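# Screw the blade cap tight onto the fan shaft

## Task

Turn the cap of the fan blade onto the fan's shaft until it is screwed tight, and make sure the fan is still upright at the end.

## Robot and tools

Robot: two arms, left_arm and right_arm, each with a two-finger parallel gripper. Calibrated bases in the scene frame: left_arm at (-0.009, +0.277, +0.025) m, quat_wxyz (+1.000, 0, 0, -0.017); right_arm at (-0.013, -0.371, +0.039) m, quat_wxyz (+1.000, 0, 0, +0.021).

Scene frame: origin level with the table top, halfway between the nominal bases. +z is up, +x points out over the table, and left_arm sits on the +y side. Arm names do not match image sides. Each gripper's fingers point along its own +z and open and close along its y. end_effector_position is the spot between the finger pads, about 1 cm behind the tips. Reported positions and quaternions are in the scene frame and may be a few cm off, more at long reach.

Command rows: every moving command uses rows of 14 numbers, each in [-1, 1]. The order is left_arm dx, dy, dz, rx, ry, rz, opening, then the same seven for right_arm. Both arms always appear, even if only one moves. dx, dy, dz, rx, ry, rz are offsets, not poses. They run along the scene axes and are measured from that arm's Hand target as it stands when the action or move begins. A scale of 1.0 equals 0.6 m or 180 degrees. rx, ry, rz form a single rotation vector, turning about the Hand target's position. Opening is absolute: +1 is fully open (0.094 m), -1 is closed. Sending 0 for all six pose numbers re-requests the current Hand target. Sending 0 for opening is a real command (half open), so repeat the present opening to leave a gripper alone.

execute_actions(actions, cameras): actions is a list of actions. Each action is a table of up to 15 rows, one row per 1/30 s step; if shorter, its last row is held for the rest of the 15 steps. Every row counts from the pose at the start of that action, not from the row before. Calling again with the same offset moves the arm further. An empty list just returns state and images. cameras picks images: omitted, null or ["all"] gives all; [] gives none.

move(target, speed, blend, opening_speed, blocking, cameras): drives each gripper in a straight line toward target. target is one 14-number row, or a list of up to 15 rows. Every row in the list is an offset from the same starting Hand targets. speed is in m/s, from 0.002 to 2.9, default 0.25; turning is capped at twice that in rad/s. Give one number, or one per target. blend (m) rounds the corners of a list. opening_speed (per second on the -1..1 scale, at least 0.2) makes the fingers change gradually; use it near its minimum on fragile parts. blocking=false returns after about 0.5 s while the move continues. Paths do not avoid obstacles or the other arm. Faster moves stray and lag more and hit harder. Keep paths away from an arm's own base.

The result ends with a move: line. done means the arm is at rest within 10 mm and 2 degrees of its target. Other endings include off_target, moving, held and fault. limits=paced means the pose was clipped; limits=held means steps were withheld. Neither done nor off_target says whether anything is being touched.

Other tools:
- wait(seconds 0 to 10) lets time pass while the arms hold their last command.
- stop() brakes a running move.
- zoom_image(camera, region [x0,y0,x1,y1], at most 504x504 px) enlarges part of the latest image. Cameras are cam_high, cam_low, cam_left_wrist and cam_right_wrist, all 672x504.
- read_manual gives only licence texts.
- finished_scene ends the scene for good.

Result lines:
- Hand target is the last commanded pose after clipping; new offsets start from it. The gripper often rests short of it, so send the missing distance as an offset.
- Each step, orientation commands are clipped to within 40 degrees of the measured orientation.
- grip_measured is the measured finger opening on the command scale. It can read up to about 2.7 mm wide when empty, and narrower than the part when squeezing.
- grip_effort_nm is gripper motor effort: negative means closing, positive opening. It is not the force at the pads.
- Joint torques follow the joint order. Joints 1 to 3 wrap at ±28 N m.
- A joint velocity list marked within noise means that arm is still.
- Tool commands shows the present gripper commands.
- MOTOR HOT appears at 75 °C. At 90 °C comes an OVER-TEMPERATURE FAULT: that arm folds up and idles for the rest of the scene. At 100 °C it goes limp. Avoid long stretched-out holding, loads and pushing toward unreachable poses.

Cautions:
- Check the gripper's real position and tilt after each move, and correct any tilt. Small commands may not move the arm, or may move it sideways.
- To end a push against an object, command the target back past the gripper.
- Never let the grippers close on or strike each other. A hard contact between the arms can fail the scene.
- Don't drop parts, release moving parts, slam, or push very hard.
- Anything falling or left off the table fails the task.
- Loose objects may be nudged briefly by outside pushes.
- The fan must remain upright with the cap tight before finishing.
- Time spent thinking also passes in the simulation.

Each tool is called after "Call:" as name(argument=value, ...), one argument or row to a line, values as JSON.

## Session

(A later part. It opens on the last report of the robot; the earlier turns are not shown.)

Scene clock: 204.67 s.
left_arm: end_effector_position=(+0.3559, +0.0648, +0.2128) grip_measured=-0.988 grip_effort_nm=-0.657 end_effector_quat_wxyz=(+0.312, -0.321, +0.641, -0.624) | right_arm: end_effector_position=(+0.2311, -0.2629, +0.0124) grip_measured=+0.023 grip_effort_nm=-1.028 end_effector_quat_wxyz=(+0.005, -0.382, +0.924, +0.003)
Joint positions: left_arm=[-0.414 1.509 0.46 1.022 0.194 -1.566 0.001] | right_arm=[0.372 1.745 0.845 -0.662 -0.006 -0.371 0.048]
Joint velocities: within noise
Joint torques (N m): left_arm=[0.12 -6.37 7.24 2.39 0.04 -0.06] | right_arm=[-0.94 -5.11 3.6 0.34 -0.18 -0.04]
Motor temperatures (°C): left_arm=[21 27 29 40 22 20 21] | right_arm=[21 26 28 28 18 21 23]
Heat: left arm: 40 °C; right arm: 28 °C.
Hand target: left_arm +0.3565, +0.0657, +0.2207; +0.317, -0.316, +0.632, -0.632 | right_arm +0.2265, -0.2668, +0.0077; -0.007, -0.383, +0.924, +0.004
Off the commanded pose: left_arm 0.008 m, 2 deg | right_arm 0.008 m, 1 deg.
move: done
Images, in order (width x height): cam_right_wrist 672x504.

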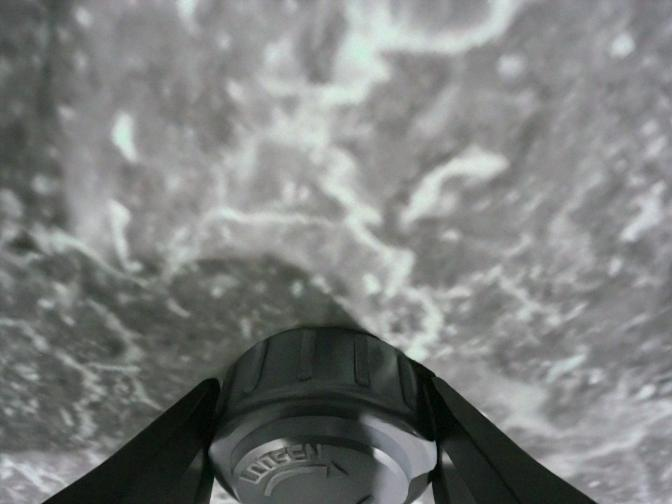

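Call:
move(
  target=[
    [0,0,0,0,0,0,-1, 0,0,0,0,0,0,0.3],
    [0,0,0,0,0,0,-1, 0.0,0,0.07,0,0,0,0.3],
    [0,0,0,0,0,0,-1, 0.0,0,0.07,0,0,-0.5,0.3],
  ],
  opening_speed=1.0,
  speed=[0.05,0.1,0.5],
  cameras=["cam_right_wrist"],
)

Scene clock: 209.80 s.
left_arm: end_effector_position=(+0.3559, +0.0648, +0.2128) grip_measured=-0.988 grip_effort_nm=-0.657 end_effector_quat_wxyz=(+0.312, -0.321, +0.641, -0.624) | right_arm: end_effector_position=(+0.2252, -0.2669, +0.0423) grip_measured=+0.298 grip_effort_nm=0.100 end_effector_quat_wxyz=(-0.010, +0.378, +0.926, +0.001)
Joint positions: left_arm=[-0.414 1.509 0.46 1.022 0.194 -1.566 0.001] | right_arm=[0.36 1.668 0.898 -0.813 -0.016 1.176 0.061]
Joint velocities: within noise
Joint torques (N m): left_arm=[0.27 -6.27 7.27 2.4 0.02 -0.07] | right_arm=[-0.2 -8.35 4.77 0.13 -0.07 0.17]
Motor temperatures (°C): left_arm=[21 27 29 41 22 20 21] | right_arm=[21 26 28 28 18 21 23]
Heat: left arm: 41 °C; right arm: 28 °C.
Hand target: left_arm +0.3565, +0.0657, +0.2207; +0.317, -0.316, +0.632, -0.632 | right_arm +0.2265, -0.2668, +0.0496; -0.002, +0.383, +0.924, +0.007
Off the commanded pose: left_arm 0.008 m, 2 deg | right_arm 0.007 m, 1 deg.
move: done
Images, in order (width x height): cam_right_wrist 672x504.

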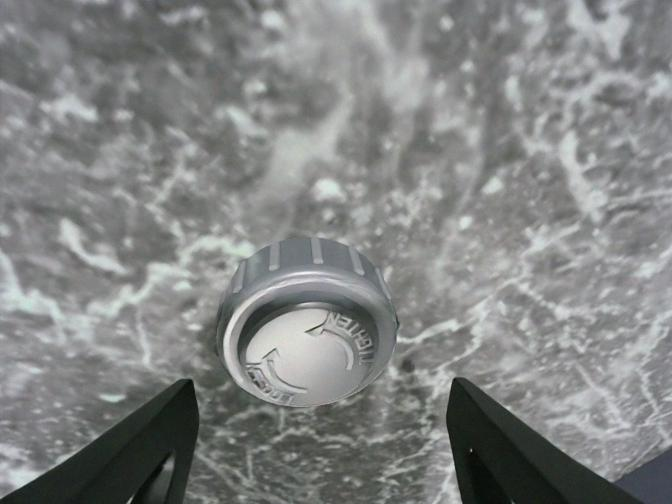

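Call:
move(
  target=[
    [0,0,0,0,0,0,-1, -0.0052,0.0027,-0.035,-0.007,0.008,0,0.3],
    [0,0,0,0,0,0,-1, -0.0052,0.0027,-0.0677,-0.007,0.008,0,0.3],
  ],
  speed=[0.06,0.04],
  cameras=["cam_right_wrist"],
)

Scene clock: 211.93 s.
left_arm: end_effector_position=(+0.3558, +0.0647, +0.2128) grip_measured=-0.988 grip_effort_nm=-0.657 end_effector_quat_wxyz=(+0.312, -0.321, +0.641, -0.624) | right_arm: end_effector_position=(+0.2288, -0.2627, +0.0138) grip_measured=+0.298 grip_effort_nm=0.095 end_effector_quat_wxyz=(-0.006, +0.382, +0.924, +0.005)
Joint positions: left_arm=[-0.414 1.509 0.46 1.022 0.194 -1.566 0.001] | right_arm=[0.37 1.743 0.85 -0.679 -0.016 1.194 0.061]
Joint velocities: within noise
Joint torques (N m): left_arm=[0.2 -6.32 7.31 2.4 0.07 -0.05] | right_arm=[0.47 -4.92 3.41 0.25 0.04 0.19]
Motor temperatures (°C): left_arm=[21 27 29 41 22 20 21] | right_arm=[21 26 28 28 18 21 23]
Heat: left arm: 41 °C; right arm: 28 °C.
Hand target: left_arm +0.3565, +0.0656, +0.2207; +0.317, -0.316, +0.632, -0.632 | right_arm +0.2234, -0.2652, +0.0090; -0.010, +0.383, +0.924, -0.008
Off the commanded pose: left_arm 0.008 m, 2 deg | right_arm 0.008 m, 2 deg.
move: done
Images, in order (width x height): cam_right_wrist 672x504.

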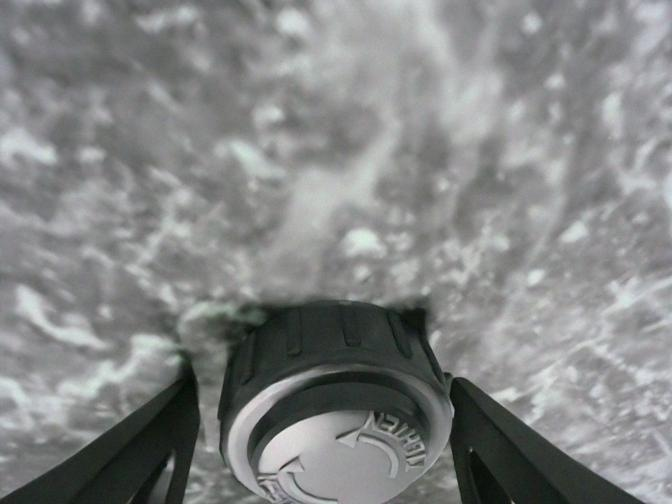

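Call:
move(
  target=[0,0,0,0,0,0,-1, 0.001,-0.0062,0,0,0,0,0.3],
  speed=[0.03],
  cameras=["cam_right_wrist"],
)

Scene clock: 214.27 s.
left_arm: end_effector_position=(+0.3558, +0.0647, +0.2128) grip_measured=-0.988 grip_effort_nm=-0.652 end_effector_quat_wxyz=(+0.312, -0.321, +0.641, -0.624) | right_arm: end_effector_position=(+0.2291, -0.2626, +0.0138) grip_measured=+0.298 grip_effort_nm=0.100 end_effector_quat_wxyz=(-0.006, +0.382, +0.924, +0.005)
Joint positions: left_arm=[-0.414 1.509 0.46 1.022 0.194 -1.566 0.001] | right_arm=[0.37 1.743 0.85 -0.678 -0.016 1.194 0.061]
Joint velocities: within noise
Joint torques (N m): left_arm=[0.05 -6.46 7.25 2.4 0.05 -0.08] | right_arm=[-0.77 -5.27 3.18 0.23 0.04 0.07]
Motor temperatures (°C): left_arm=[21 27 29 41 22 20 21] | right_arm=[21 26 27 27 18 21 23]
Heat: left arm: 41 °C; right arm: 27 °C.
Hand target: left_arm +0.3565, +0.0656, +0.2207; +0.317, -0.316, +0.632, -0.632 | right_arm +0.2240, -0.2689, +0.0090; -0.010, +0.383, +0.924, -0.008
Off the commanded pose: left_arm 0.008 m, 2 deg | right_arm 0.009 m, 2 deg.
move: done
Images, in order (width x height): cam_right_wrist 672x504.

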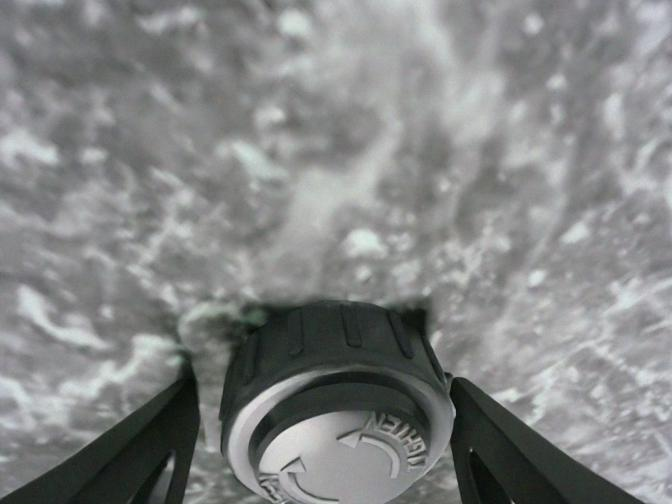

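Call:
move(
  target=[0,0,0,0,0,0,-1, 0.0,-0.005,0,0,0,0,0.3],
  speed=[0.03],
  cameras=["cam_right_wrist"],
)

Scene clock: 215.57 s.
left_arm: end_effector_position=(+0.3558, +0.0647, +0.2128) grip_measured=-0.988 grip_effort_nm=-0.657 end_effector_quat_wxyz=(+0.312, -0.321, +0.641, -0.624) | right_arm: end_effector_position=(+0.2284, -0.2652, +0.0127) grip_measured=+0.298 grip_effort_nm=0.100 end_effector_quat_wxyz=(-0.007, +0.382, +0.924, +0.004)
Joint positions: left_arm=[-0.414 1.509 0.46 1.022 0.194 -1.566 0.001] | right_arm=[0.362 1.743 0.844 -0.675 -0.015 1.187 0.061]
Joint velocities: within noise
Joint torques (N m): left_arm=[0.14 -6.3 7.23 2.4 0.02 -0.07] | right_arm=[-0.99 -5.7 3.12 0.26 0.06 -0.01]
Motor temperatures (°C): left_arm=[21 27 29 41 22 20 21] | right_arm=[21 26 27 27 18 21 23]
Heat: left arm: 41 °C; right arm: 27 °C.
Hand target: left_arm +0.3565, +0.0656, +0.2207; +0.317, -0.316, +0.632, -0.632 | right_arm +0.2240, -0.2720, +0.0090; -0.010, +0.383, +0.924, -0.008
Off the commanded pose: left_arm 0.008 m, 2 deg | right_arm 0.009 m, 1 deg.
move: done
Images, in order (width x height): cam_right_wrist 672x504.

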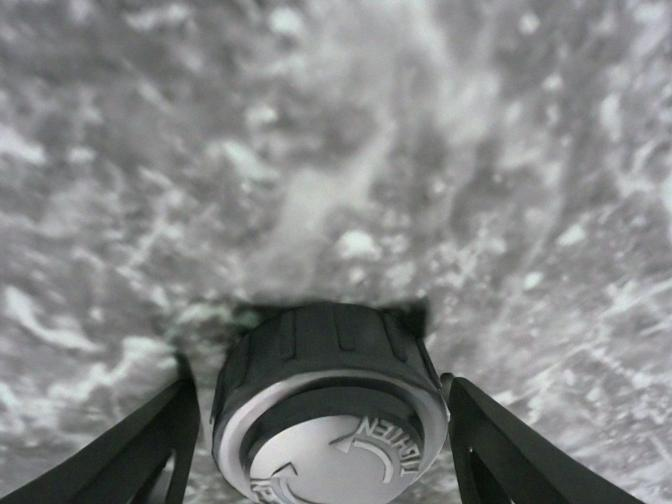

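Call:
move(
  target=[0,0,0,0,0,0,-1, 0,0,0,0,0,0,-0.08],
  opening_speed=0.3,
  cameras=["cam_right_wrist"],
)

Scene clock: 217.17 s.
left_arm: end_effector_position=(+0.3558, +0.0647, +0.2128) grip_measured=-0.988 grip_effort_nm=-0.652 end_effector_quat_wxyz=(+0.312, -0.321, +0.641, -0.624) | right_arm: end_effector_position=(+0.2286, -0.2651, +0.0127) grip_measured=+0.027 grip_effort_nm=-1.018 end_effector_quat_wxyz=(-0.006, +0.382, +0.924, +0.005)
Joint positions: left_arm=[-0.414 1.509 0.46 1.022 0.194 -1.566 0.001] | right_arm=[0.362 1.743 0.844 -0.674 -0.015 1.187 0.048]
Joint velocities: within noise
Joint torques (N m): left_arm=[0.2 -6.37 7.31 2.42 0.07 -0.06] | right_arm=[-1.07 -5.45 3.22 0.19 0.05 -0.02]
Motor temperatures (°C): left_arm=[21 27 29 41 22 20 21] | right_arm=[21 26 27 27 18 21 23]
Heat: left arm: 41 °C; right arm: 27 °C.
Hand target: left_arm +0.3565, +0.0656, +0.2207; +0.317, -0.316, +0.632, -0.632 | right_arm +0.2240, -0.2719, +0.0090; -0.010, +0.383, +0.924, -0.008
Off the commanded pose: left_arm 0.008 m, 2 deg | right_arm 0.009 m, 1 deg.
move: done
Images, in order (width x height): cam_right_wrist 672x504.

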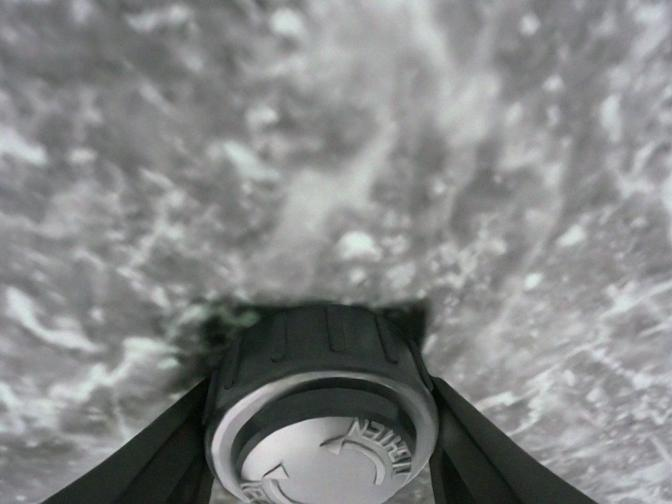

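Call:
move(
  target=[
    [0,0,0,0,0,0,-1, 0,0,0,0,0,0,-0.1],
    [0,0,0,0,0,0,-1, 0,0,0.2,0,0,0,-0.1],
    [0,0,0,0,0,0,-1, 0.0267,0.3532,0.4347,0.3016,-0.4456,-0.2996,-0.1],
  ],
  speed=[0.05,0.15,0.4],
  blend=[0,0.03,0],
)

Scene clock: 223.23 s.
left_arm: end_effector_position=(+0.3558, +0.0647, +0.2128) grip_measured=-0.988 grip_effort_nm=-0.662 end_effector_quat_wxyz=(+0.312, -0.321, +0.641, -0.624) | right_arm: end_effector_position=(+0.2400, -0.0607, +0.2678) grip_measured=+0.025 grip_effort_nm=-1.028 end_effector_quat_wxyz=(+0.383, +0.587, +0.386, +0.600)
Joint positions: left_arm=[-0.414 1.509 0.46 1.022 0.194 -1.566 0.001] | right_arm=[1.271 1.665 0.769 0.946 1.298 1.943 0.048]
Joint velocities: within noise
Joint torques (N m): left_arm=[0.16 -6.3 7.25 2.39 0.07 -0.08] | right_arm=[-0.02 -5.55 6.02 2.01 0.01 -0.12]
Motor temperatures (°C): left_arm=[21 28 29 42 22 20 21] | right_arm=[21 26 27 28 18 21 23]
Heat: left arm: 42 °C; right arm: 28 °C.
Hand target: left_arm +0.3565, +0.0656, +0.2207; +0.317, -0.316, +0.632, -0.632 | right_arm +0.2400, -0.0600, +0.2698; +0.387, +0.588, +0.380, +0.600
Off the commanded pose: left_arm 0.008 m, 2 deg | right_arm 0.002 m, 1 deg.
move: done

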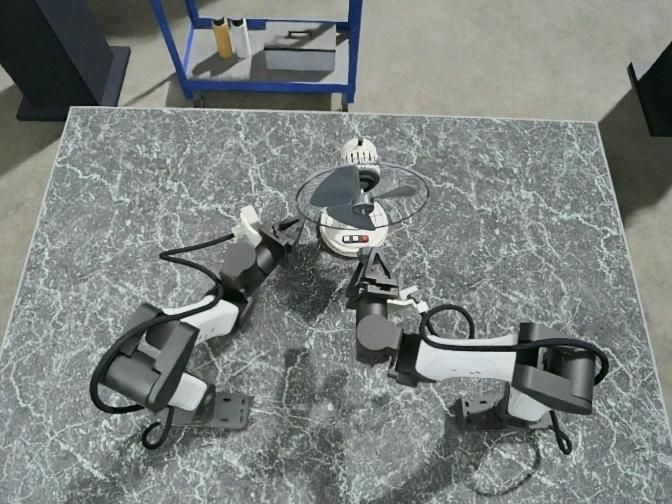

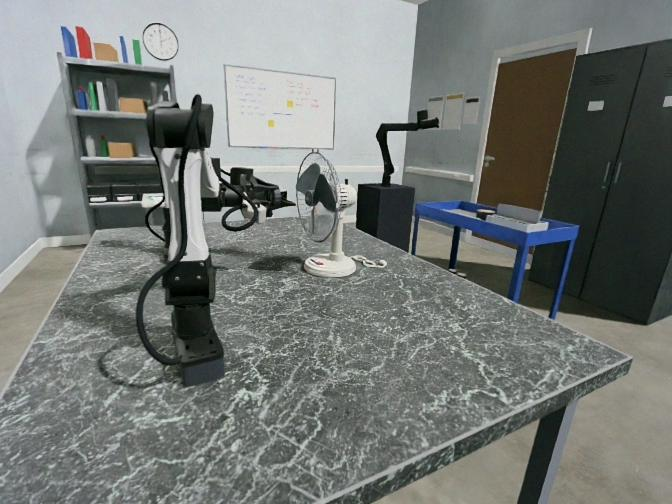

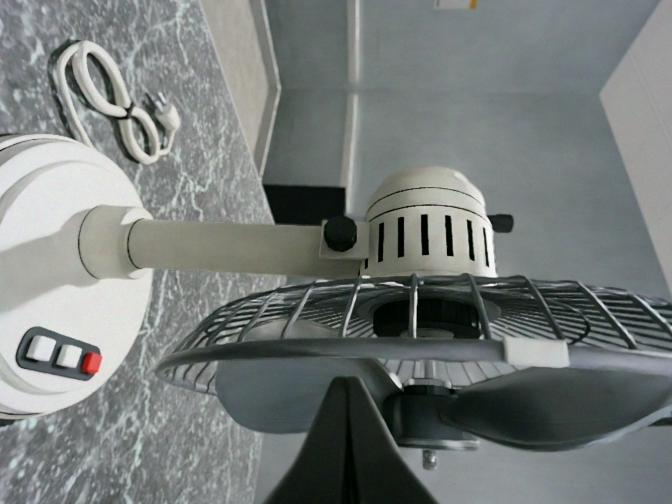

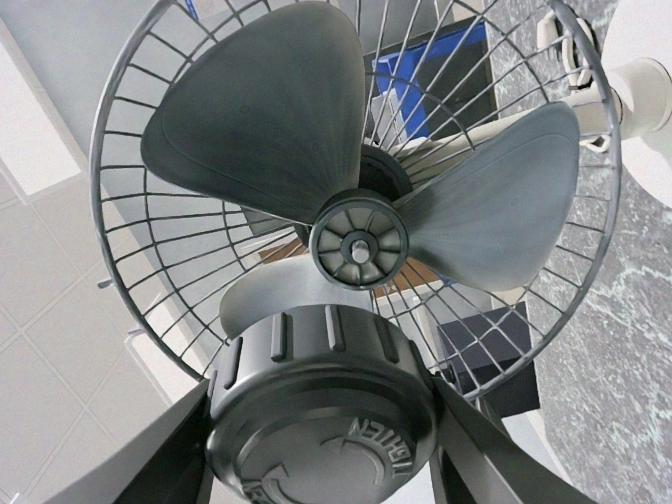

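Call:
move(
  target=[-0.0368,-0.05,0,0,0,0,-1, 0.1,0.0205,0.0,0,0,0,-0.1],
  speed=0.12,
  cameras=["cam_left_wrist","cam_right_wrist"],
)

Call:
zoom_image(
  camera="cam_left_wrist",
  region=[340, 310, 560, 504],
)

Scene clock: 225.03 s.
left_arm: end_effector_position=(+0.3369, +0.0322, +0.2127) grip_measured=-0.988 grip_effort_nm=-0.652 end_effector_quat_wxyz=(+0.309, -0.315, +0.644, -0.626) | right_arm: end_effector_position=(+0.2963, -0.0530, +0.2645) grip_measured=+0.025 grip_effort_nm=-1.013 end_effector_quat_wxyz=(+0.391, +0.587, +0.385, +0.595)
Joint positions: left_arm=[-0.554 1.509 0.46 1.022 0.069 -1.566 0.001] | right_arm=[1.121 1.769 0.879 0.926 1.162 1.946 0.048]
Joint velocities: within noise
Joint torques (N m): left_arm=[-0.61 -8.06 5.63 2.42 -0.17 -0.11] | right_arm=[-0.57 -6.17 7.57 1.83 -0.18 0.03]
Motor temperatures (°C): left_arm=[21 28 29 42 22 20 21] | right_arm=[21 26 28 28 18 21 23]
Heat: left arm: 42 °C; right arm: 28 °C.
Hand target: left_arm +0.3344, +0.0356, +0.2207; +0.317, -0.316, +0.632, -0.633 | right_arm +0.3000, -0.0477, +0.2698; +0.387, +0.588, +0.380, +0.600
Off the commanded pose: left_arm 0.009 m, 2 deg | right_arm 0.008 m, 1 deg.
move: done
Images, in order (width x height): cam_left_wrist 672x504, cam_right_wrist 672x504.

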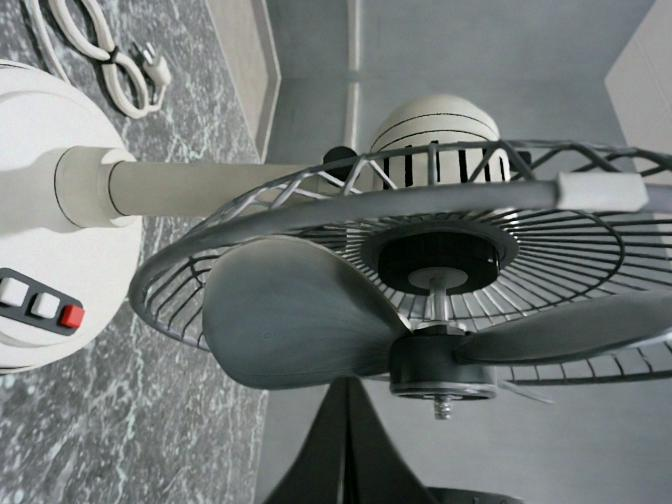

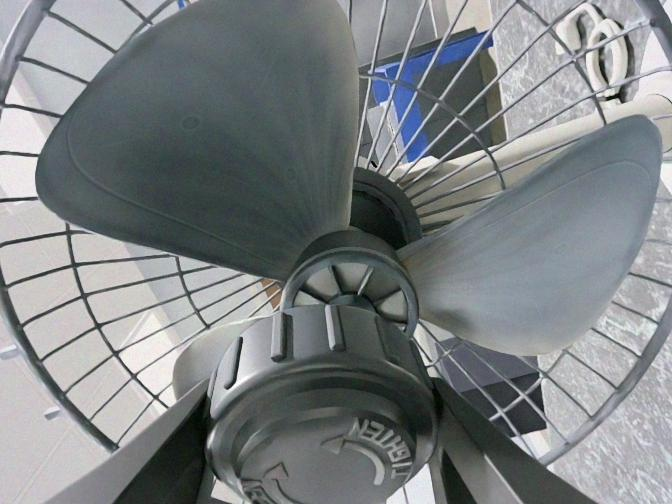

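Scaled by 2.291 from the camera's 672x504 image, which has a finer 960x720 frame.

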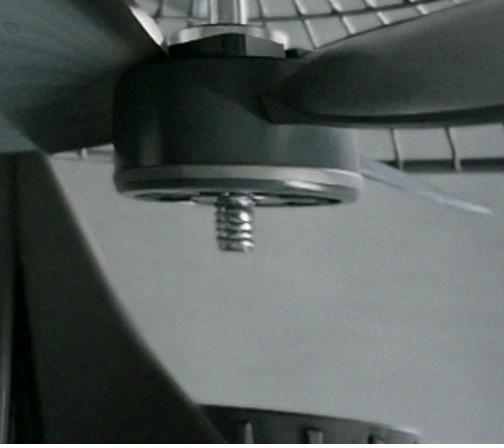

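Call:
move(
  target=[0,0,0,0,0,0,-1, 0.023,0.008,0.0,0,0,0,-0.1],
  speed=0.06,
  cameras=["cam_left_wrist","cam_right_wrist"],
)

Call:
zoom_image(
  camera="cam_left_wrist",
  region=[340, 310, 560, 504],
)

Scene clock: 226.17 s.
left_arm: end_effector_position=(+0.3370, +0.0323, +0.2127) grip_measured=-0.988 grip_effort_nm=-0.662 end_effector_quat_wxyz=(+0.309, -0.315, +0.643, -0.625) | right_arm: end_effector_position=(+0.3090, -0.0471, +0.2646) grip_measured=+0.025 grip_effort_nm=-1.028 end_effector_quat_wxyz=(+0.390, +0.586, +0.386, +0.596)
Joint positions: left_arm=[-0.554 1.509 0.46 1.022 0.069 -1.566 0.001] | right_arm=[1.094 1.801 0.923 0.912 1.132 1.95 0.048]
Joint velocities: within noise
Joint torques (N m): left_arm=[-0.5 -7.91 5.94 2.4 -0.19 -0.06] | right_arm=[-0.77 -6.61 7.73 1.92 -0.18 0.02]
Motor temperatures (°C): left_arm=[21 28 29 42 22 20 21] | right_arm=[21 26 28 28 18 21 23]
Heat: left arm: 42 °C; right arm: 28 °C.
Hand target: left_arm +0.3344, +0.0356, +0.2207; +0.317, -0.316, +0.632, -0.632 | right_arm +0.3138, -0.0429, +0.2700; +0.387, +0.588, +0.379, +0.600
Off the commanded pose: left_arm 0.009 m, 2 deg | right_arm 0.008 m, 1 deg.
move: done
Images, in order (width x height): cam_left_wrist 672x504, cam_right_wrist 672x504.

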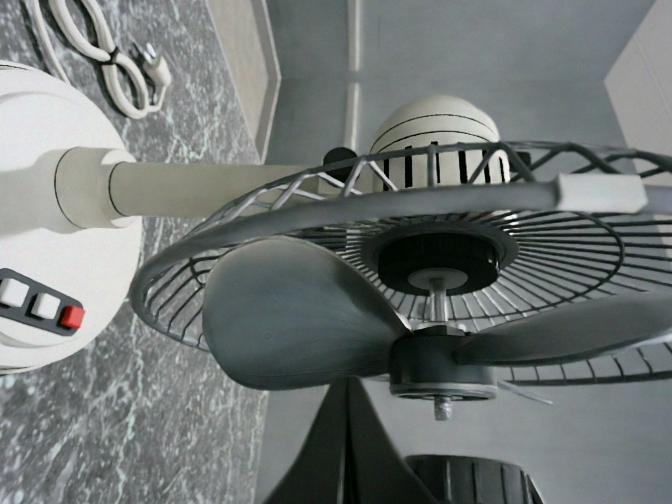

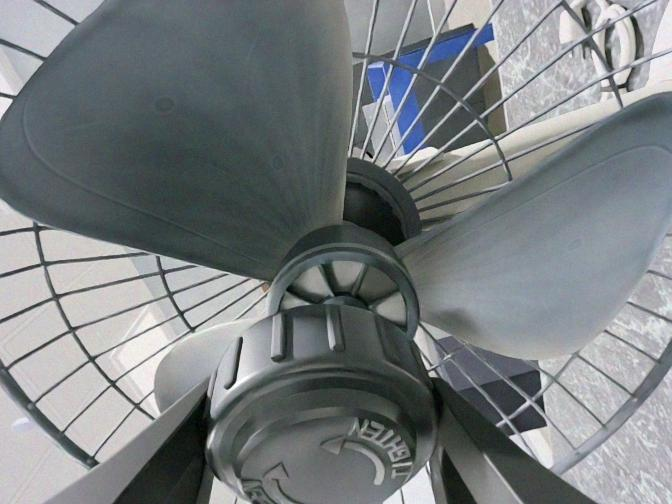

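Scaled by 2.291 from the camera's 672x504 image, which has a finer 960x720 frame.

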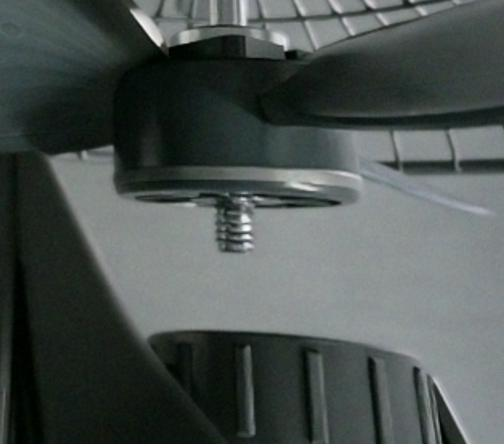

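Call:
zoom_image(
  camera="cam_left_wrist",
  region=[390, 380, 550, 504],
)

Call:
zoom_image(
  camera="cam_right_wrist",
  region=[200, 220, 480, 504],
)

Scaled by 3.150 from the camera's 672x504 image, which has a finer 960x720 frame.

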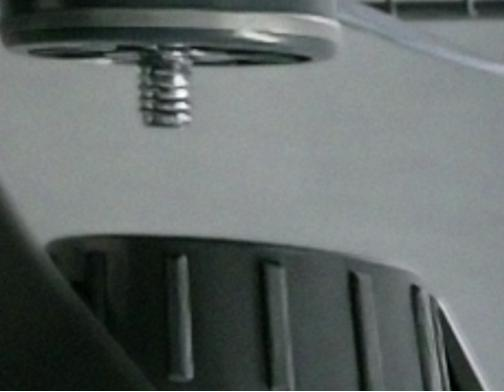

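Scaled by 1.775 from the camera's 672x504 image, which has a finer 960x720 frame.

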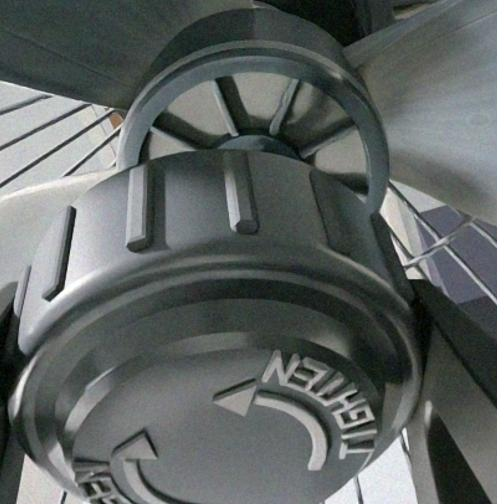

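Call:
zoom_image(
  camera="cam_left_wrist",
  region=[380, 340, 510, 430],
)

Scaled by 3.877 from the camera's 672x504 image, which has a finer 960x720 frame.

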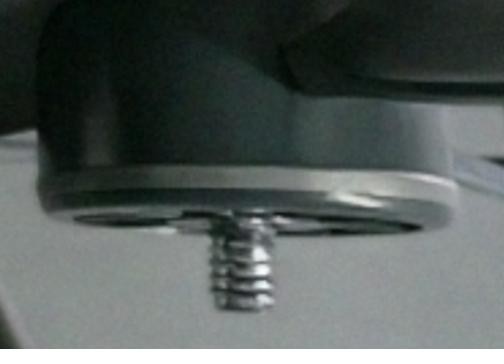

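Call:
move(
  target=[0,0,0,0,0,0,-1, 0,0,0.0,-0.5,0,-0.0107,-0.1],
  speed=0.6,
  cameras=["cam_left_wrist"],
)

Call:
zoom_image(
  camera="cam_left_wrist",
  region=[390, 380, 550, 504],
)

Scene clock: 230.33 s.
left_arm: end_effector_position=(+0.3370, +0.0323, +0.2127) grip_measured=-0.988 grip_effort_nm=-0.662 end_effector_quat_wxyz=(+0.309, -0.315, +0.643, -0.625) | right_arm: end_effector_position=(+0.3105, -0.0436, +0.2678) grip_measured=+0.025 grip_effort_nm=-1.028 end_effector_quat_wxyz=(+0.695, +0.143, +0.689, +0.147)
Joint positions: left_arm=[-0.554 1.509 0.46 1.022 0.068 -1.566 0.001] | right_arm=[1.094 1.801 0.947 0.877 1.131 0.393 0.048]
Joint velocities: within noise
Joint torques (N m): left_arm=[-0.5 -7.9 5.65 2.4 -0.15 -0.08] | right_arm=[-0.79 -6.52 5.85 2.33 -0.13 -0.14]
Motor temperatures (°C): left_arm=[21 28 29 42 22 20 21] | right_arm=[21 26 28 29 18 21 24]
Heat: left arm: 42 °C; right arm: 29 °C.
Hand target: left_arm +0.3344, +0.0356, +0.2207; +0.317, -0.316, +0.632, -0.632 | right_arm +0.3138, -0.0430, +0.2698; +0.699, +0.147, +0.684, +0.150
Off the commanded pose: left_arm 0.009 m, 2 deg | right_arm 0.004 m, 1 deg.
move: done
Images, in order (width x height): cam_left_wrist 672x504.

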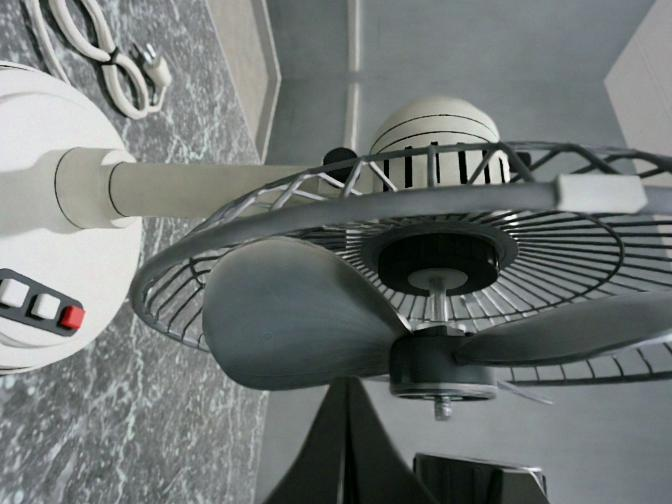

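Scaled by 3.150 from the camera's 672x504 image, which has a finer 960x720 frame.

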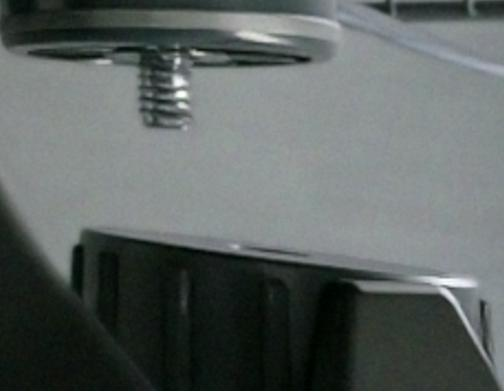

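Call:
move(
  target=[0,0,0,0,0,0,-1, 0,0,0.0,-0.3666,0,-0.0078,-0.1],
  speed=0.6,
  cameras=["cam_left_wrist"],
)

Call:
zoom_image(
  camera="cam_left_wrist",
  region=[390, 380, 550, 504],
)

Scene clock: 232.63 s.
left_arm: end_effector_position=(+0.3370, +0.0323, +0.2127) grip_measured=-0.988 grip_effort_nm=-0.652 end_effector_quat_wxyz=(+0.309, -0.315, +0.643, -0.625) | right_arm: end_effector_position=(+0.3105, -0.0436, +0.2676) grip_measured=+0.025 grip_effort_nm=-1.023 end_effector_quat_wxyz=(+0.661, -0.259, +0.654, -0.259)
Joint positions: left_arm=[-0.554 1.509 0.46 1.022 0.068 -1.566 0.001] | right_arm=[1.094 1.801 0.947 0.875 1.131 -0.769 0.048]
Joint velocities: within noise
Joint torques (N m): left_arm=[-0.51 -7.95 5.82 2.4 -0.15 -0.07] | right_arm=[-0.75 -6.64 6.11 2.43 -0.17 0.07]
Motor temperatures (°C): left_arm=[21 28 29 43 22 20 21] | right_arm=[21 26 28 30 18 21 24]
Heat: left arm: 43 °C; right arm: 30 °C.
Hand target: left_arm +0.3344, +0.0356, +0.2207; +0.317, -0.316, +0.632, -0.633 | right_arm +0.3138, -0.0430, +0.2698; +0.668, -0.249, +0.653, -0.255
Off the commanded pose: left_arm 0.009 m, 2 deg | right_arm 0.004 m, 1 deg.
move: done
Images, in order (width x height): cam_left_wrist 672x504.

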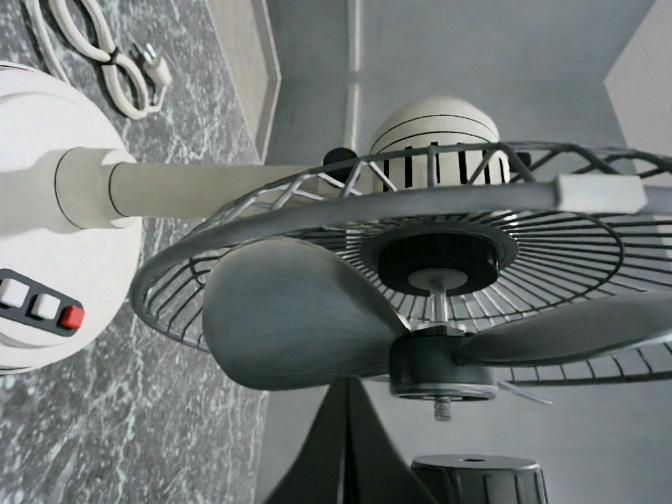

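Scaled by 3.150 from the camera's 672x504 image, which has a finer 960x720 frame.

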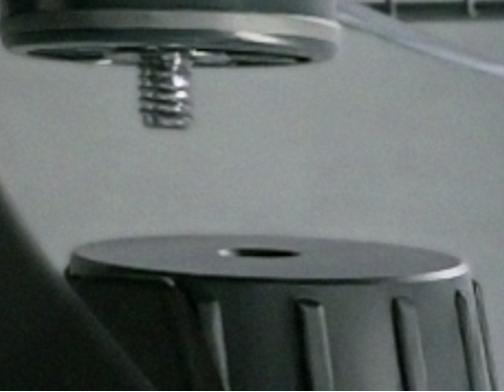

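Call:
move(
  target=[
    [0,0,0,0,0,0,-1, -0.123,0,0,0,0,0,-0.1],
    [0,0,0,0,0,0,-1, -0.1492,-0.3763,-0.283,0.3849,0.3874,-0.3560,-0.1],
  ],
  speed=[0.2,0.4],
  blend=[0.03,0],
  cameras=["cam_high","cam_right_wrist"],
)

Scene clock: 238.77 s.
left_arm: end_effector_position=(+0.3371, +0.0324, +0.2127) grip_measured=-0.988 grip_effort_nm=-0.662 end_effector_quat_wxyz=(+0.309, -0.316, +0.643, -0.625) | right_arm: end_effector_position=(+0.2293, -0.2664, +0.1058) grip_measured=+0.025 grip_effort_nm=-1.028 end_effector_quat_wxyz=(+0.035, +0.384, +0.922, +0.020)
Joint positions: left_arm=[-0.554 1.509 0.46 1.022 0.068 -1.566 0.001] | right_arm=[0.382 1.502 0.999 -0.992 0.024 1.211 0.048]
Joint velocities: within noise
Joint torques (N m): left_arm=[-0.46 -7.9 5.7 2.39 -0.2 -0.1] | right_arm=[-0.65 -3.85 4.33 0.43 -0.19 0.01]
Motor temperatures (°C): left_arm=[21 29 29 43 22 20 21] | right_arm=[21 26 28 30 18 21 24]
Heat: left arm: 43 °C; right arm: 30 °C.
Hand target: left_arm +0.3344, +0.0356, +0.2207; +0.317, -0.316, +0.632, -0.632 | right_arm +0.2243, -0.2686, +0.0999; +0.022, +0.383, +0.923, +0.012
Off the commanded pose: left_arm 0.009 m, 2 deg | right_arm 0.008 m, 2 deg.
move: done
Images, in order (width x height): cam_high 672x504, cam_right_wrist 672x504.

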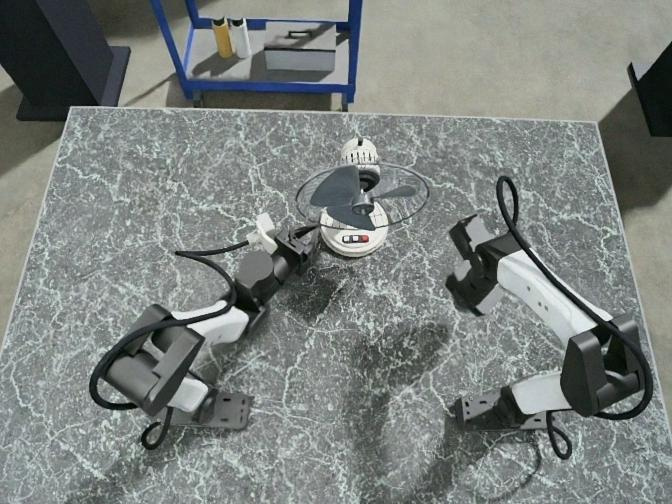

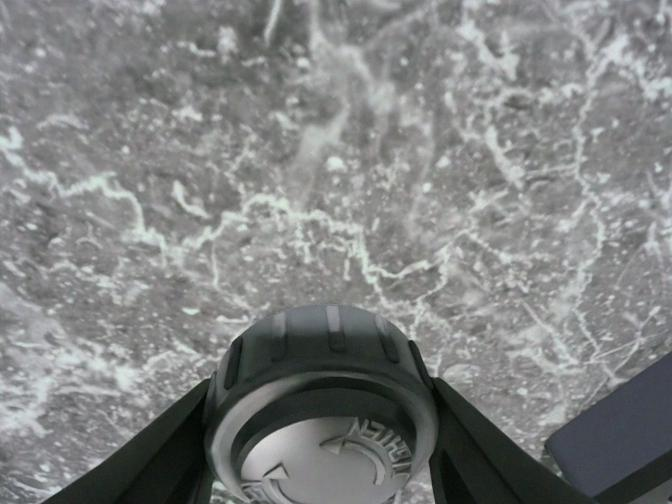

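Call:
move(
  target=[
    [0,0,0,0,0,0,-1, 0,0,-0.12,0,0,0,-0.1],
    [0,0,0,0,0,0,-1, 0,0,-0.1498,0,0,0,-0.1],
  ],
  speed=[0.1,0.03],
  cameras=["cam_right_wrist"],
)

Scene clock: 240.57 s.
left_arm: end_effector_position=(+0.3371, +0.0324, +0.2127) grip_measured=-0.988 grip_effort_nm=-0.652 end_effector_quat_wxyz=(+0.309, -0.316, +0.643, -0.625) | right_arm: end_effector_position=(+0.2272, -0.2672, +0.0154) grip_measured=+0.025 grip_effort_nm=-1.023 end_effector_quat_wxyz=(+0.029, +0.383, +0.923, +0.014)
Joint positions: left_arm=[-0.554 1.509 0.46 1.022 0.068 -1.566 0.001] | right_arm=[0.382 1.677 0.777 -0.611 0.023 1.21 0.048]
Joint velocities: left_arm=[within noise] | right_arm=[-0.007 -0.007 -0.007 -0.022 -0.154 0.051 0]
Joint torques (N m): left_arm=[-0.55 -7.92 5.79 2.41 -0.2 -0.02] | right_arm=[-0.76 -4.33 3.36 0.58 -0.16 -0.01]
Motor temperatures (°C): left_arm=[21 29 29 43 22 20 21] | right_arm=[21 26 28 29 18 21 24]
Heat: left arm: 43 °C; right arm: 29 °C.
Hand target: left_arm +0.3344, +0.0356, +0.2207; +0.317, -0.316, +0.632, -0.632 | right_arm +0.2243, -0.2686, +0.0101; +0.022, +0.383, +0.923, +0.012
Off the commanded pose: left_arm 0.009 m, 2 deg | right_arm 0.006 m, 1 deg.
move: done
Images, in order (width x height): cam_right_wrist 672x504.

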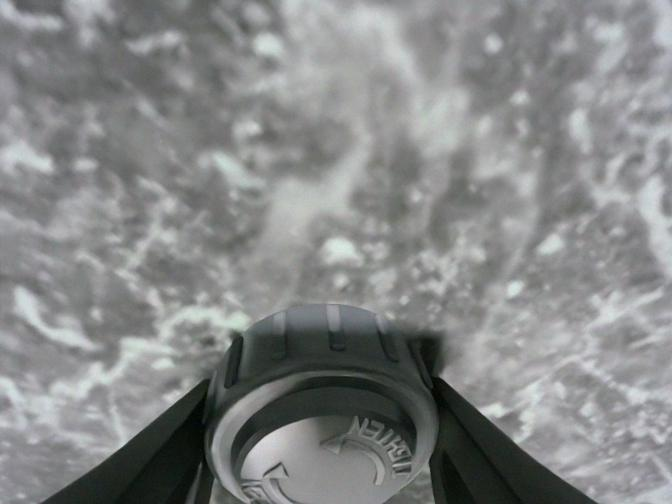

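Call:
move(
  target=[
    [0,0,0,0,0,0,-1, 0,0,0.012,0.0067,0,0,-0.1],
    [0,0,0,0,0,0,-1, 0,0,0.012,0.0067,0,0,0.3],
  ],
  speed=[0.03,0.03],
  opening_speed=0.8,
  cameras=["cam_right_wrist"],
)

Call:
move(
  target=[0,0,0,0,0,0,-1, 0,0,0,0,0,0,0.3],
  opening_speed=0.8,
  cameras=["cam_right_wrist"],
)

Scene clock: 242.33 s.
left_arm: end_effector_position=(+0.3371, +0.0324, +0.2127) grip_measured=-0.988 grip_effort_nm=-0.652 end_effector_quat_wxyz=(+0.309, -0.316, +0.643, -0.625) | right_arm: end_effector_position=(+0.2271, -0.2672, +0.0154) grip_measured=+0.298 grip_effort_nm=0.105 end_effector_quat_wxyz=(+0.022, +0.383, +0.923, +0.020)
Joint positions: left_arm=[-0.554 1.509 0.46 1.022 0.068 -1.566 0.001] | right_arm=[0.369 1.677 0.777 -0.611 0.004 1.198 0.061]
Joint velocities: within noise
Joint torques (N m): left_arm=[-0.49 -7.95 5.68 2.4 -0.19 -0.07] | right_arm=[-0.83 -6.78 3.84 0.29 -0.16 -0.02]
Motor temperatures (°C): left_arm=[21 29 29 43 22 20 21] | right_arm=[21 26 28 29 18 21 24]
Heat: left arm: 43 °C; right arm: 29 °C.
Hand target: left_arm +0.3344, +0.0356, +0.2207; +0.317, -0.316, +0.632, -0.633 | right_arm +0.2244, -0.2687, +0.0173; +0.018, +0.383, +0.923, +0.022
Off the commanded pose: left_arm 0.009 m, 2 deg | right_arm 0.004 m, 0 deg.
move: done
Images, in order (width x height): cam_right_wrist 672x504.

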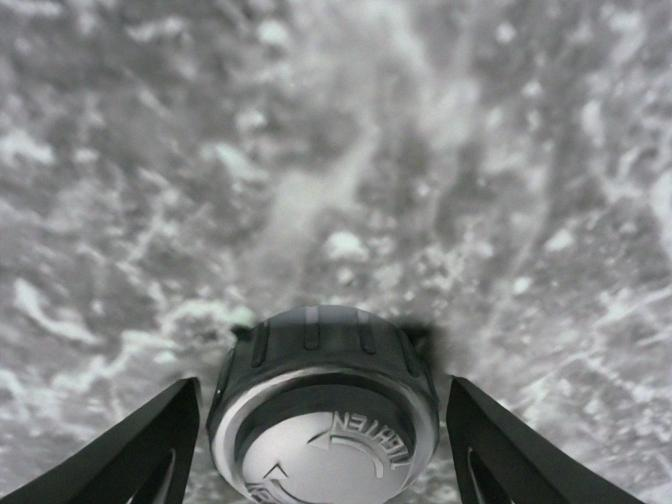

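Scene clock: 243.03 s.
left_arm: end_effector_position=(+0.3371, +0.0324, +0.2127) grip_measured=-0.988 grip_effort_nm=-0.652 end_effector_quat_wxyz=(+0.309, -0.316, +0.643, -0.625) | right_arm: end_effector_position=(+0.2271, -0.2671, +0.0154) grip_measured=+0.298 grip_effort_nm=0.105 end_effector_quat_wxyz=(+0.022, +0.383, +0.923, +0.020)
Joint positions: left_arm=[-0.554 1.509 0.46 1.022 0.068 -1.566 0.001] | right_arm=[0.369 1.677 0.777 -0.611 0.004 1.198 0.061]
Joint velocities: within noise
Joint torques (N m): left_arm=[-0.46 -8.02 5.75 2.39 -0.18 -0.07] | right_arm=[-1.01 -6.75 3.84 0.31 -0.15 0.02]
Motor temperatures (°C): left_arm=[21 29 29 43 22 20 21] | right_arm=[21 26 28 29 18 21 24]
Heat: left arm: 43 °C; right arm: 29 °C.
Hand target: left_arm +0.3344, +0.0356, +0.2207; +0.317, -0.316, +0.632, -0.633 | right_arm +0.2244, -0.2687, +0.0173; +0.018, +0.383, +0.923, +0.022
Off the commanded pose: left_arm 0.009 m, 2 deg | right_arm 0.004 m, 0 deg.
move: done
Images, in order (width x height): cam_right_wrist 672x504.

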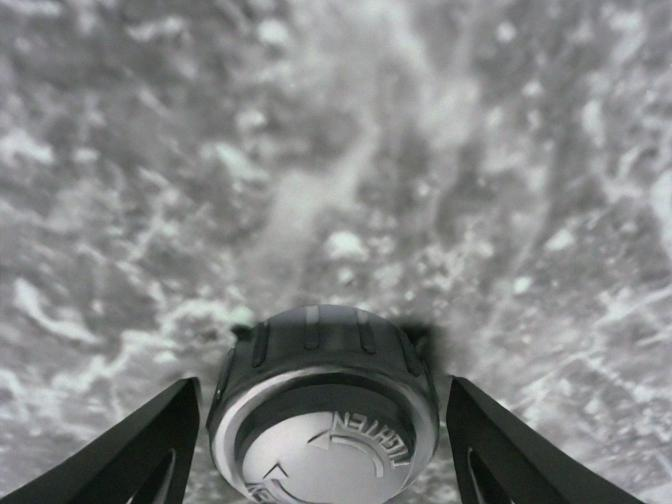

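Call:
move(
  target=[0,0,0,0,0,0,-1, 0,0,0,-0.025,-0.0134,0.499,0.3],
  speed=0.6,
  cameras=["cam_right_wrist"],
)

Scene clock: 245.63 s.
left_arm: end_effector_position=(+0.3371, +0.0324, +0.2127) grip_measured=-0.988 grip_effort_nm=-0.652 end_effector_quat_wxyz=(+0.309, -0.316, +0.643, -0.625) | right_arm: end_effector_position=(+0.2271, -0.2671, +0.0154) grip_measured=+0.298 grip_effort_nm=0.100 end_effector_quat_wxyz=(+0.030, -0.380, +0.924, -0.001)
Joint positions: left_arm=[-0.554 1.509 0.46 1.022 0.068 -1.566 0.001] | right_arm=[0.369 1.677 0.777 -0.611 0.003 -0.37 0.061]
Joint velocities: within noise
Joint torques (N m): left_arm=[-0.4 -7.95 5.7 2.4 -0.2 -0.05] | right_arm=[-0.87 -7.06 3.86 0.4 -0.24 -0.03]
Motor temperatures (°C): left_arm=[21 29 28 44 22 20 21] | right_arm=[21 26 28 29 18 21 24]
Heat: left arm: 44 °C; right arm: 29 °C.
Hand target: left_arm +0.3343, +0.0356, +0.2207; +0.317, -0.316, +0.632, -0.633 | right_arm +0.2244, -0.2687, +0.0173; +0.029, -0.381, +0.924, +0.003
Off the commanded pose: left_arm 0.009 m, 2 deg | right_arm 0.004 m, 0 deg.
move: done
Images, in order (width x height): cam_right_wrist 672x504.

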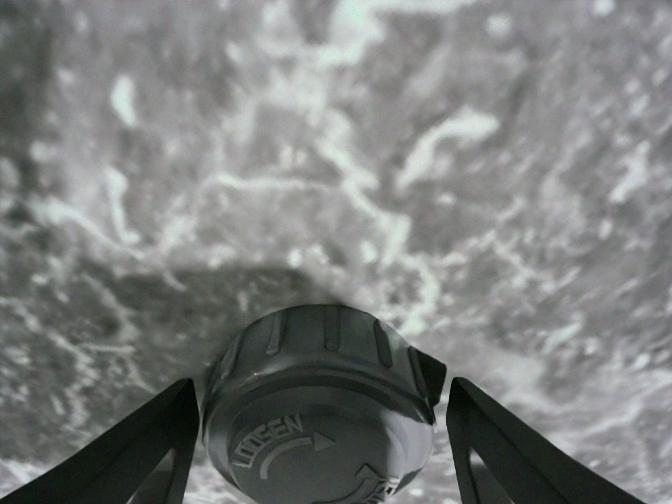

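Call:
move(
  target=[0,0,0,0,0,0,-1, 0,0,0,0,0,0,-0.05],
  opening_speed=0.4,
  cameras=["cam_right_wrist"],
)

Scene clock: 246.93 s.
left_arm: end_effector_position=(+0.3371, +0.0324, +0.2127) grip_measured=-0.988 grip_effort_nm=-0.652 end_effector_quat_wxyz=(+0.309, -0.316, +0.643, -0.625) | right_arm: end_effector_position=(+0.2271, -0.2671, +0.0154) grip_measured=+0.022 grip_effort_nm=-1.009 end_effector_quat_wxyz=(+0.030, -0.381, +0.924, -0.001)
Joint positions: left_arm=[-0.554 1.509 0.46 1.022 0.068 -1.566 0.001] | right_arm=[0.369 1.677 0.777 -0.611 0.003 -0.371 0.048]
Joint velocities: within noise
Joint torques (N m): left_arm=[-0.55 -7.82 5.78 2.37 -0.16 -0.09] | right_arm=[-0.95 -6.83 3.84 0.37 -0.23 -0.02]
Motor temperatures (°C): left_arm=[21 29 28 44 22 20 21] | right_arm=[21 26 28 28 18 21 24]
Heat: left arm: 44 °C; right arm: 28 °C.
Hand target: left_arm +0.3343, +0.0356, +0.2207; +0.317, -0.316, +0.632, -0.633 | right_arm +0.2244, -0.2687, +0.0173; +0.029, -0.381, +0.924, +0.003
Off the commanded pose: left_arm 0.009 m, 2 deg | right_arm 0.004 m, 0 deg.
move: done
Images, in order (width x height): cam_right_wrist 672x504.

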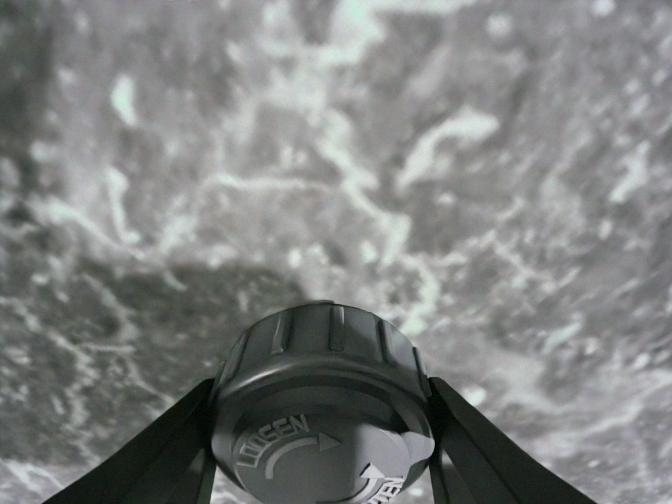

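Call:
move(
  target=[
    [0,0,0,0,0,0,-1, 0,0,0,0,0,0,0.3],
    [0,0,0,0,0,0,-1, 0,0,0,0.025,0.0134,-0.499,0.3],
    [0,0,0,0,0,0,-1, 0,0,0,0.025,0.0134,-0.499,-0.1],
  ],
  opening_speed=0.6,
  speed=0.6,
  cameras=["cam_right_wrist"],
)

Scene clock: 251.13 s.
left_arm: end_effector_position=(+0.3371, +0.0324, +0.2127) grip_measured=-0.988 grip_effort_nm=-0.652 end_effector_quat_wxyz=(+0.309, -0.316, +0.643, -0.625) | right_arm: end_effector_position=(+0.2270, -0.2669, +0.0154) grip_measured=+0.022 grip_effort_nm=-1.013 end_effector_quat_wxyz=(+0.019, +0.378, +0.925, +0.024)
Joint positions: left_arm=[-0.554 1.509 0.46 1.022 0.067 -1.566 0.001] | right_arm=[0.364 1.677 0.777 -0.611 -0.006 1.182 0.048]
Joint velocities: within noise
Joint torques (N m): left_arm=[-0.36 -7.88 5.74 2.38 -0.2 -0.06] | right_arm=[-0.24 -6.74 3.75 0.33 -0.03 0.19]
Motor temperatures (°C): left_arm=[21 29 28 44 22 20 21] | right_arm=[21 26 27 28 18 21 23]
Heat: left arm: 44 °C; right arm: 28 °C.
Hand target: left_arm +0.3344, +0.0356, +0.2207; +0.317, -0.316, +0.632, -0.632 | right_arm +0.2244, -0.2687, +0.0173; +0.019, +0.383, +0.923, +0.022
Off the commanded pose: left_arm 0.009 m, 2 deg | right_arm 0.004 m, 1 deg.
move: done
Images, in order (width x height): cam_right_wrist 672x504.

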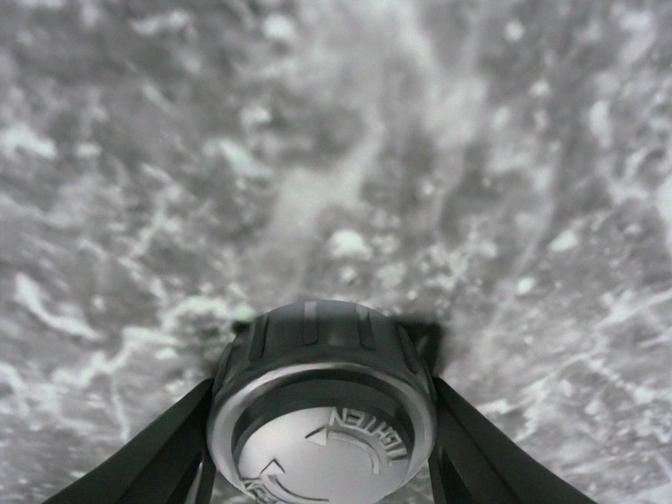

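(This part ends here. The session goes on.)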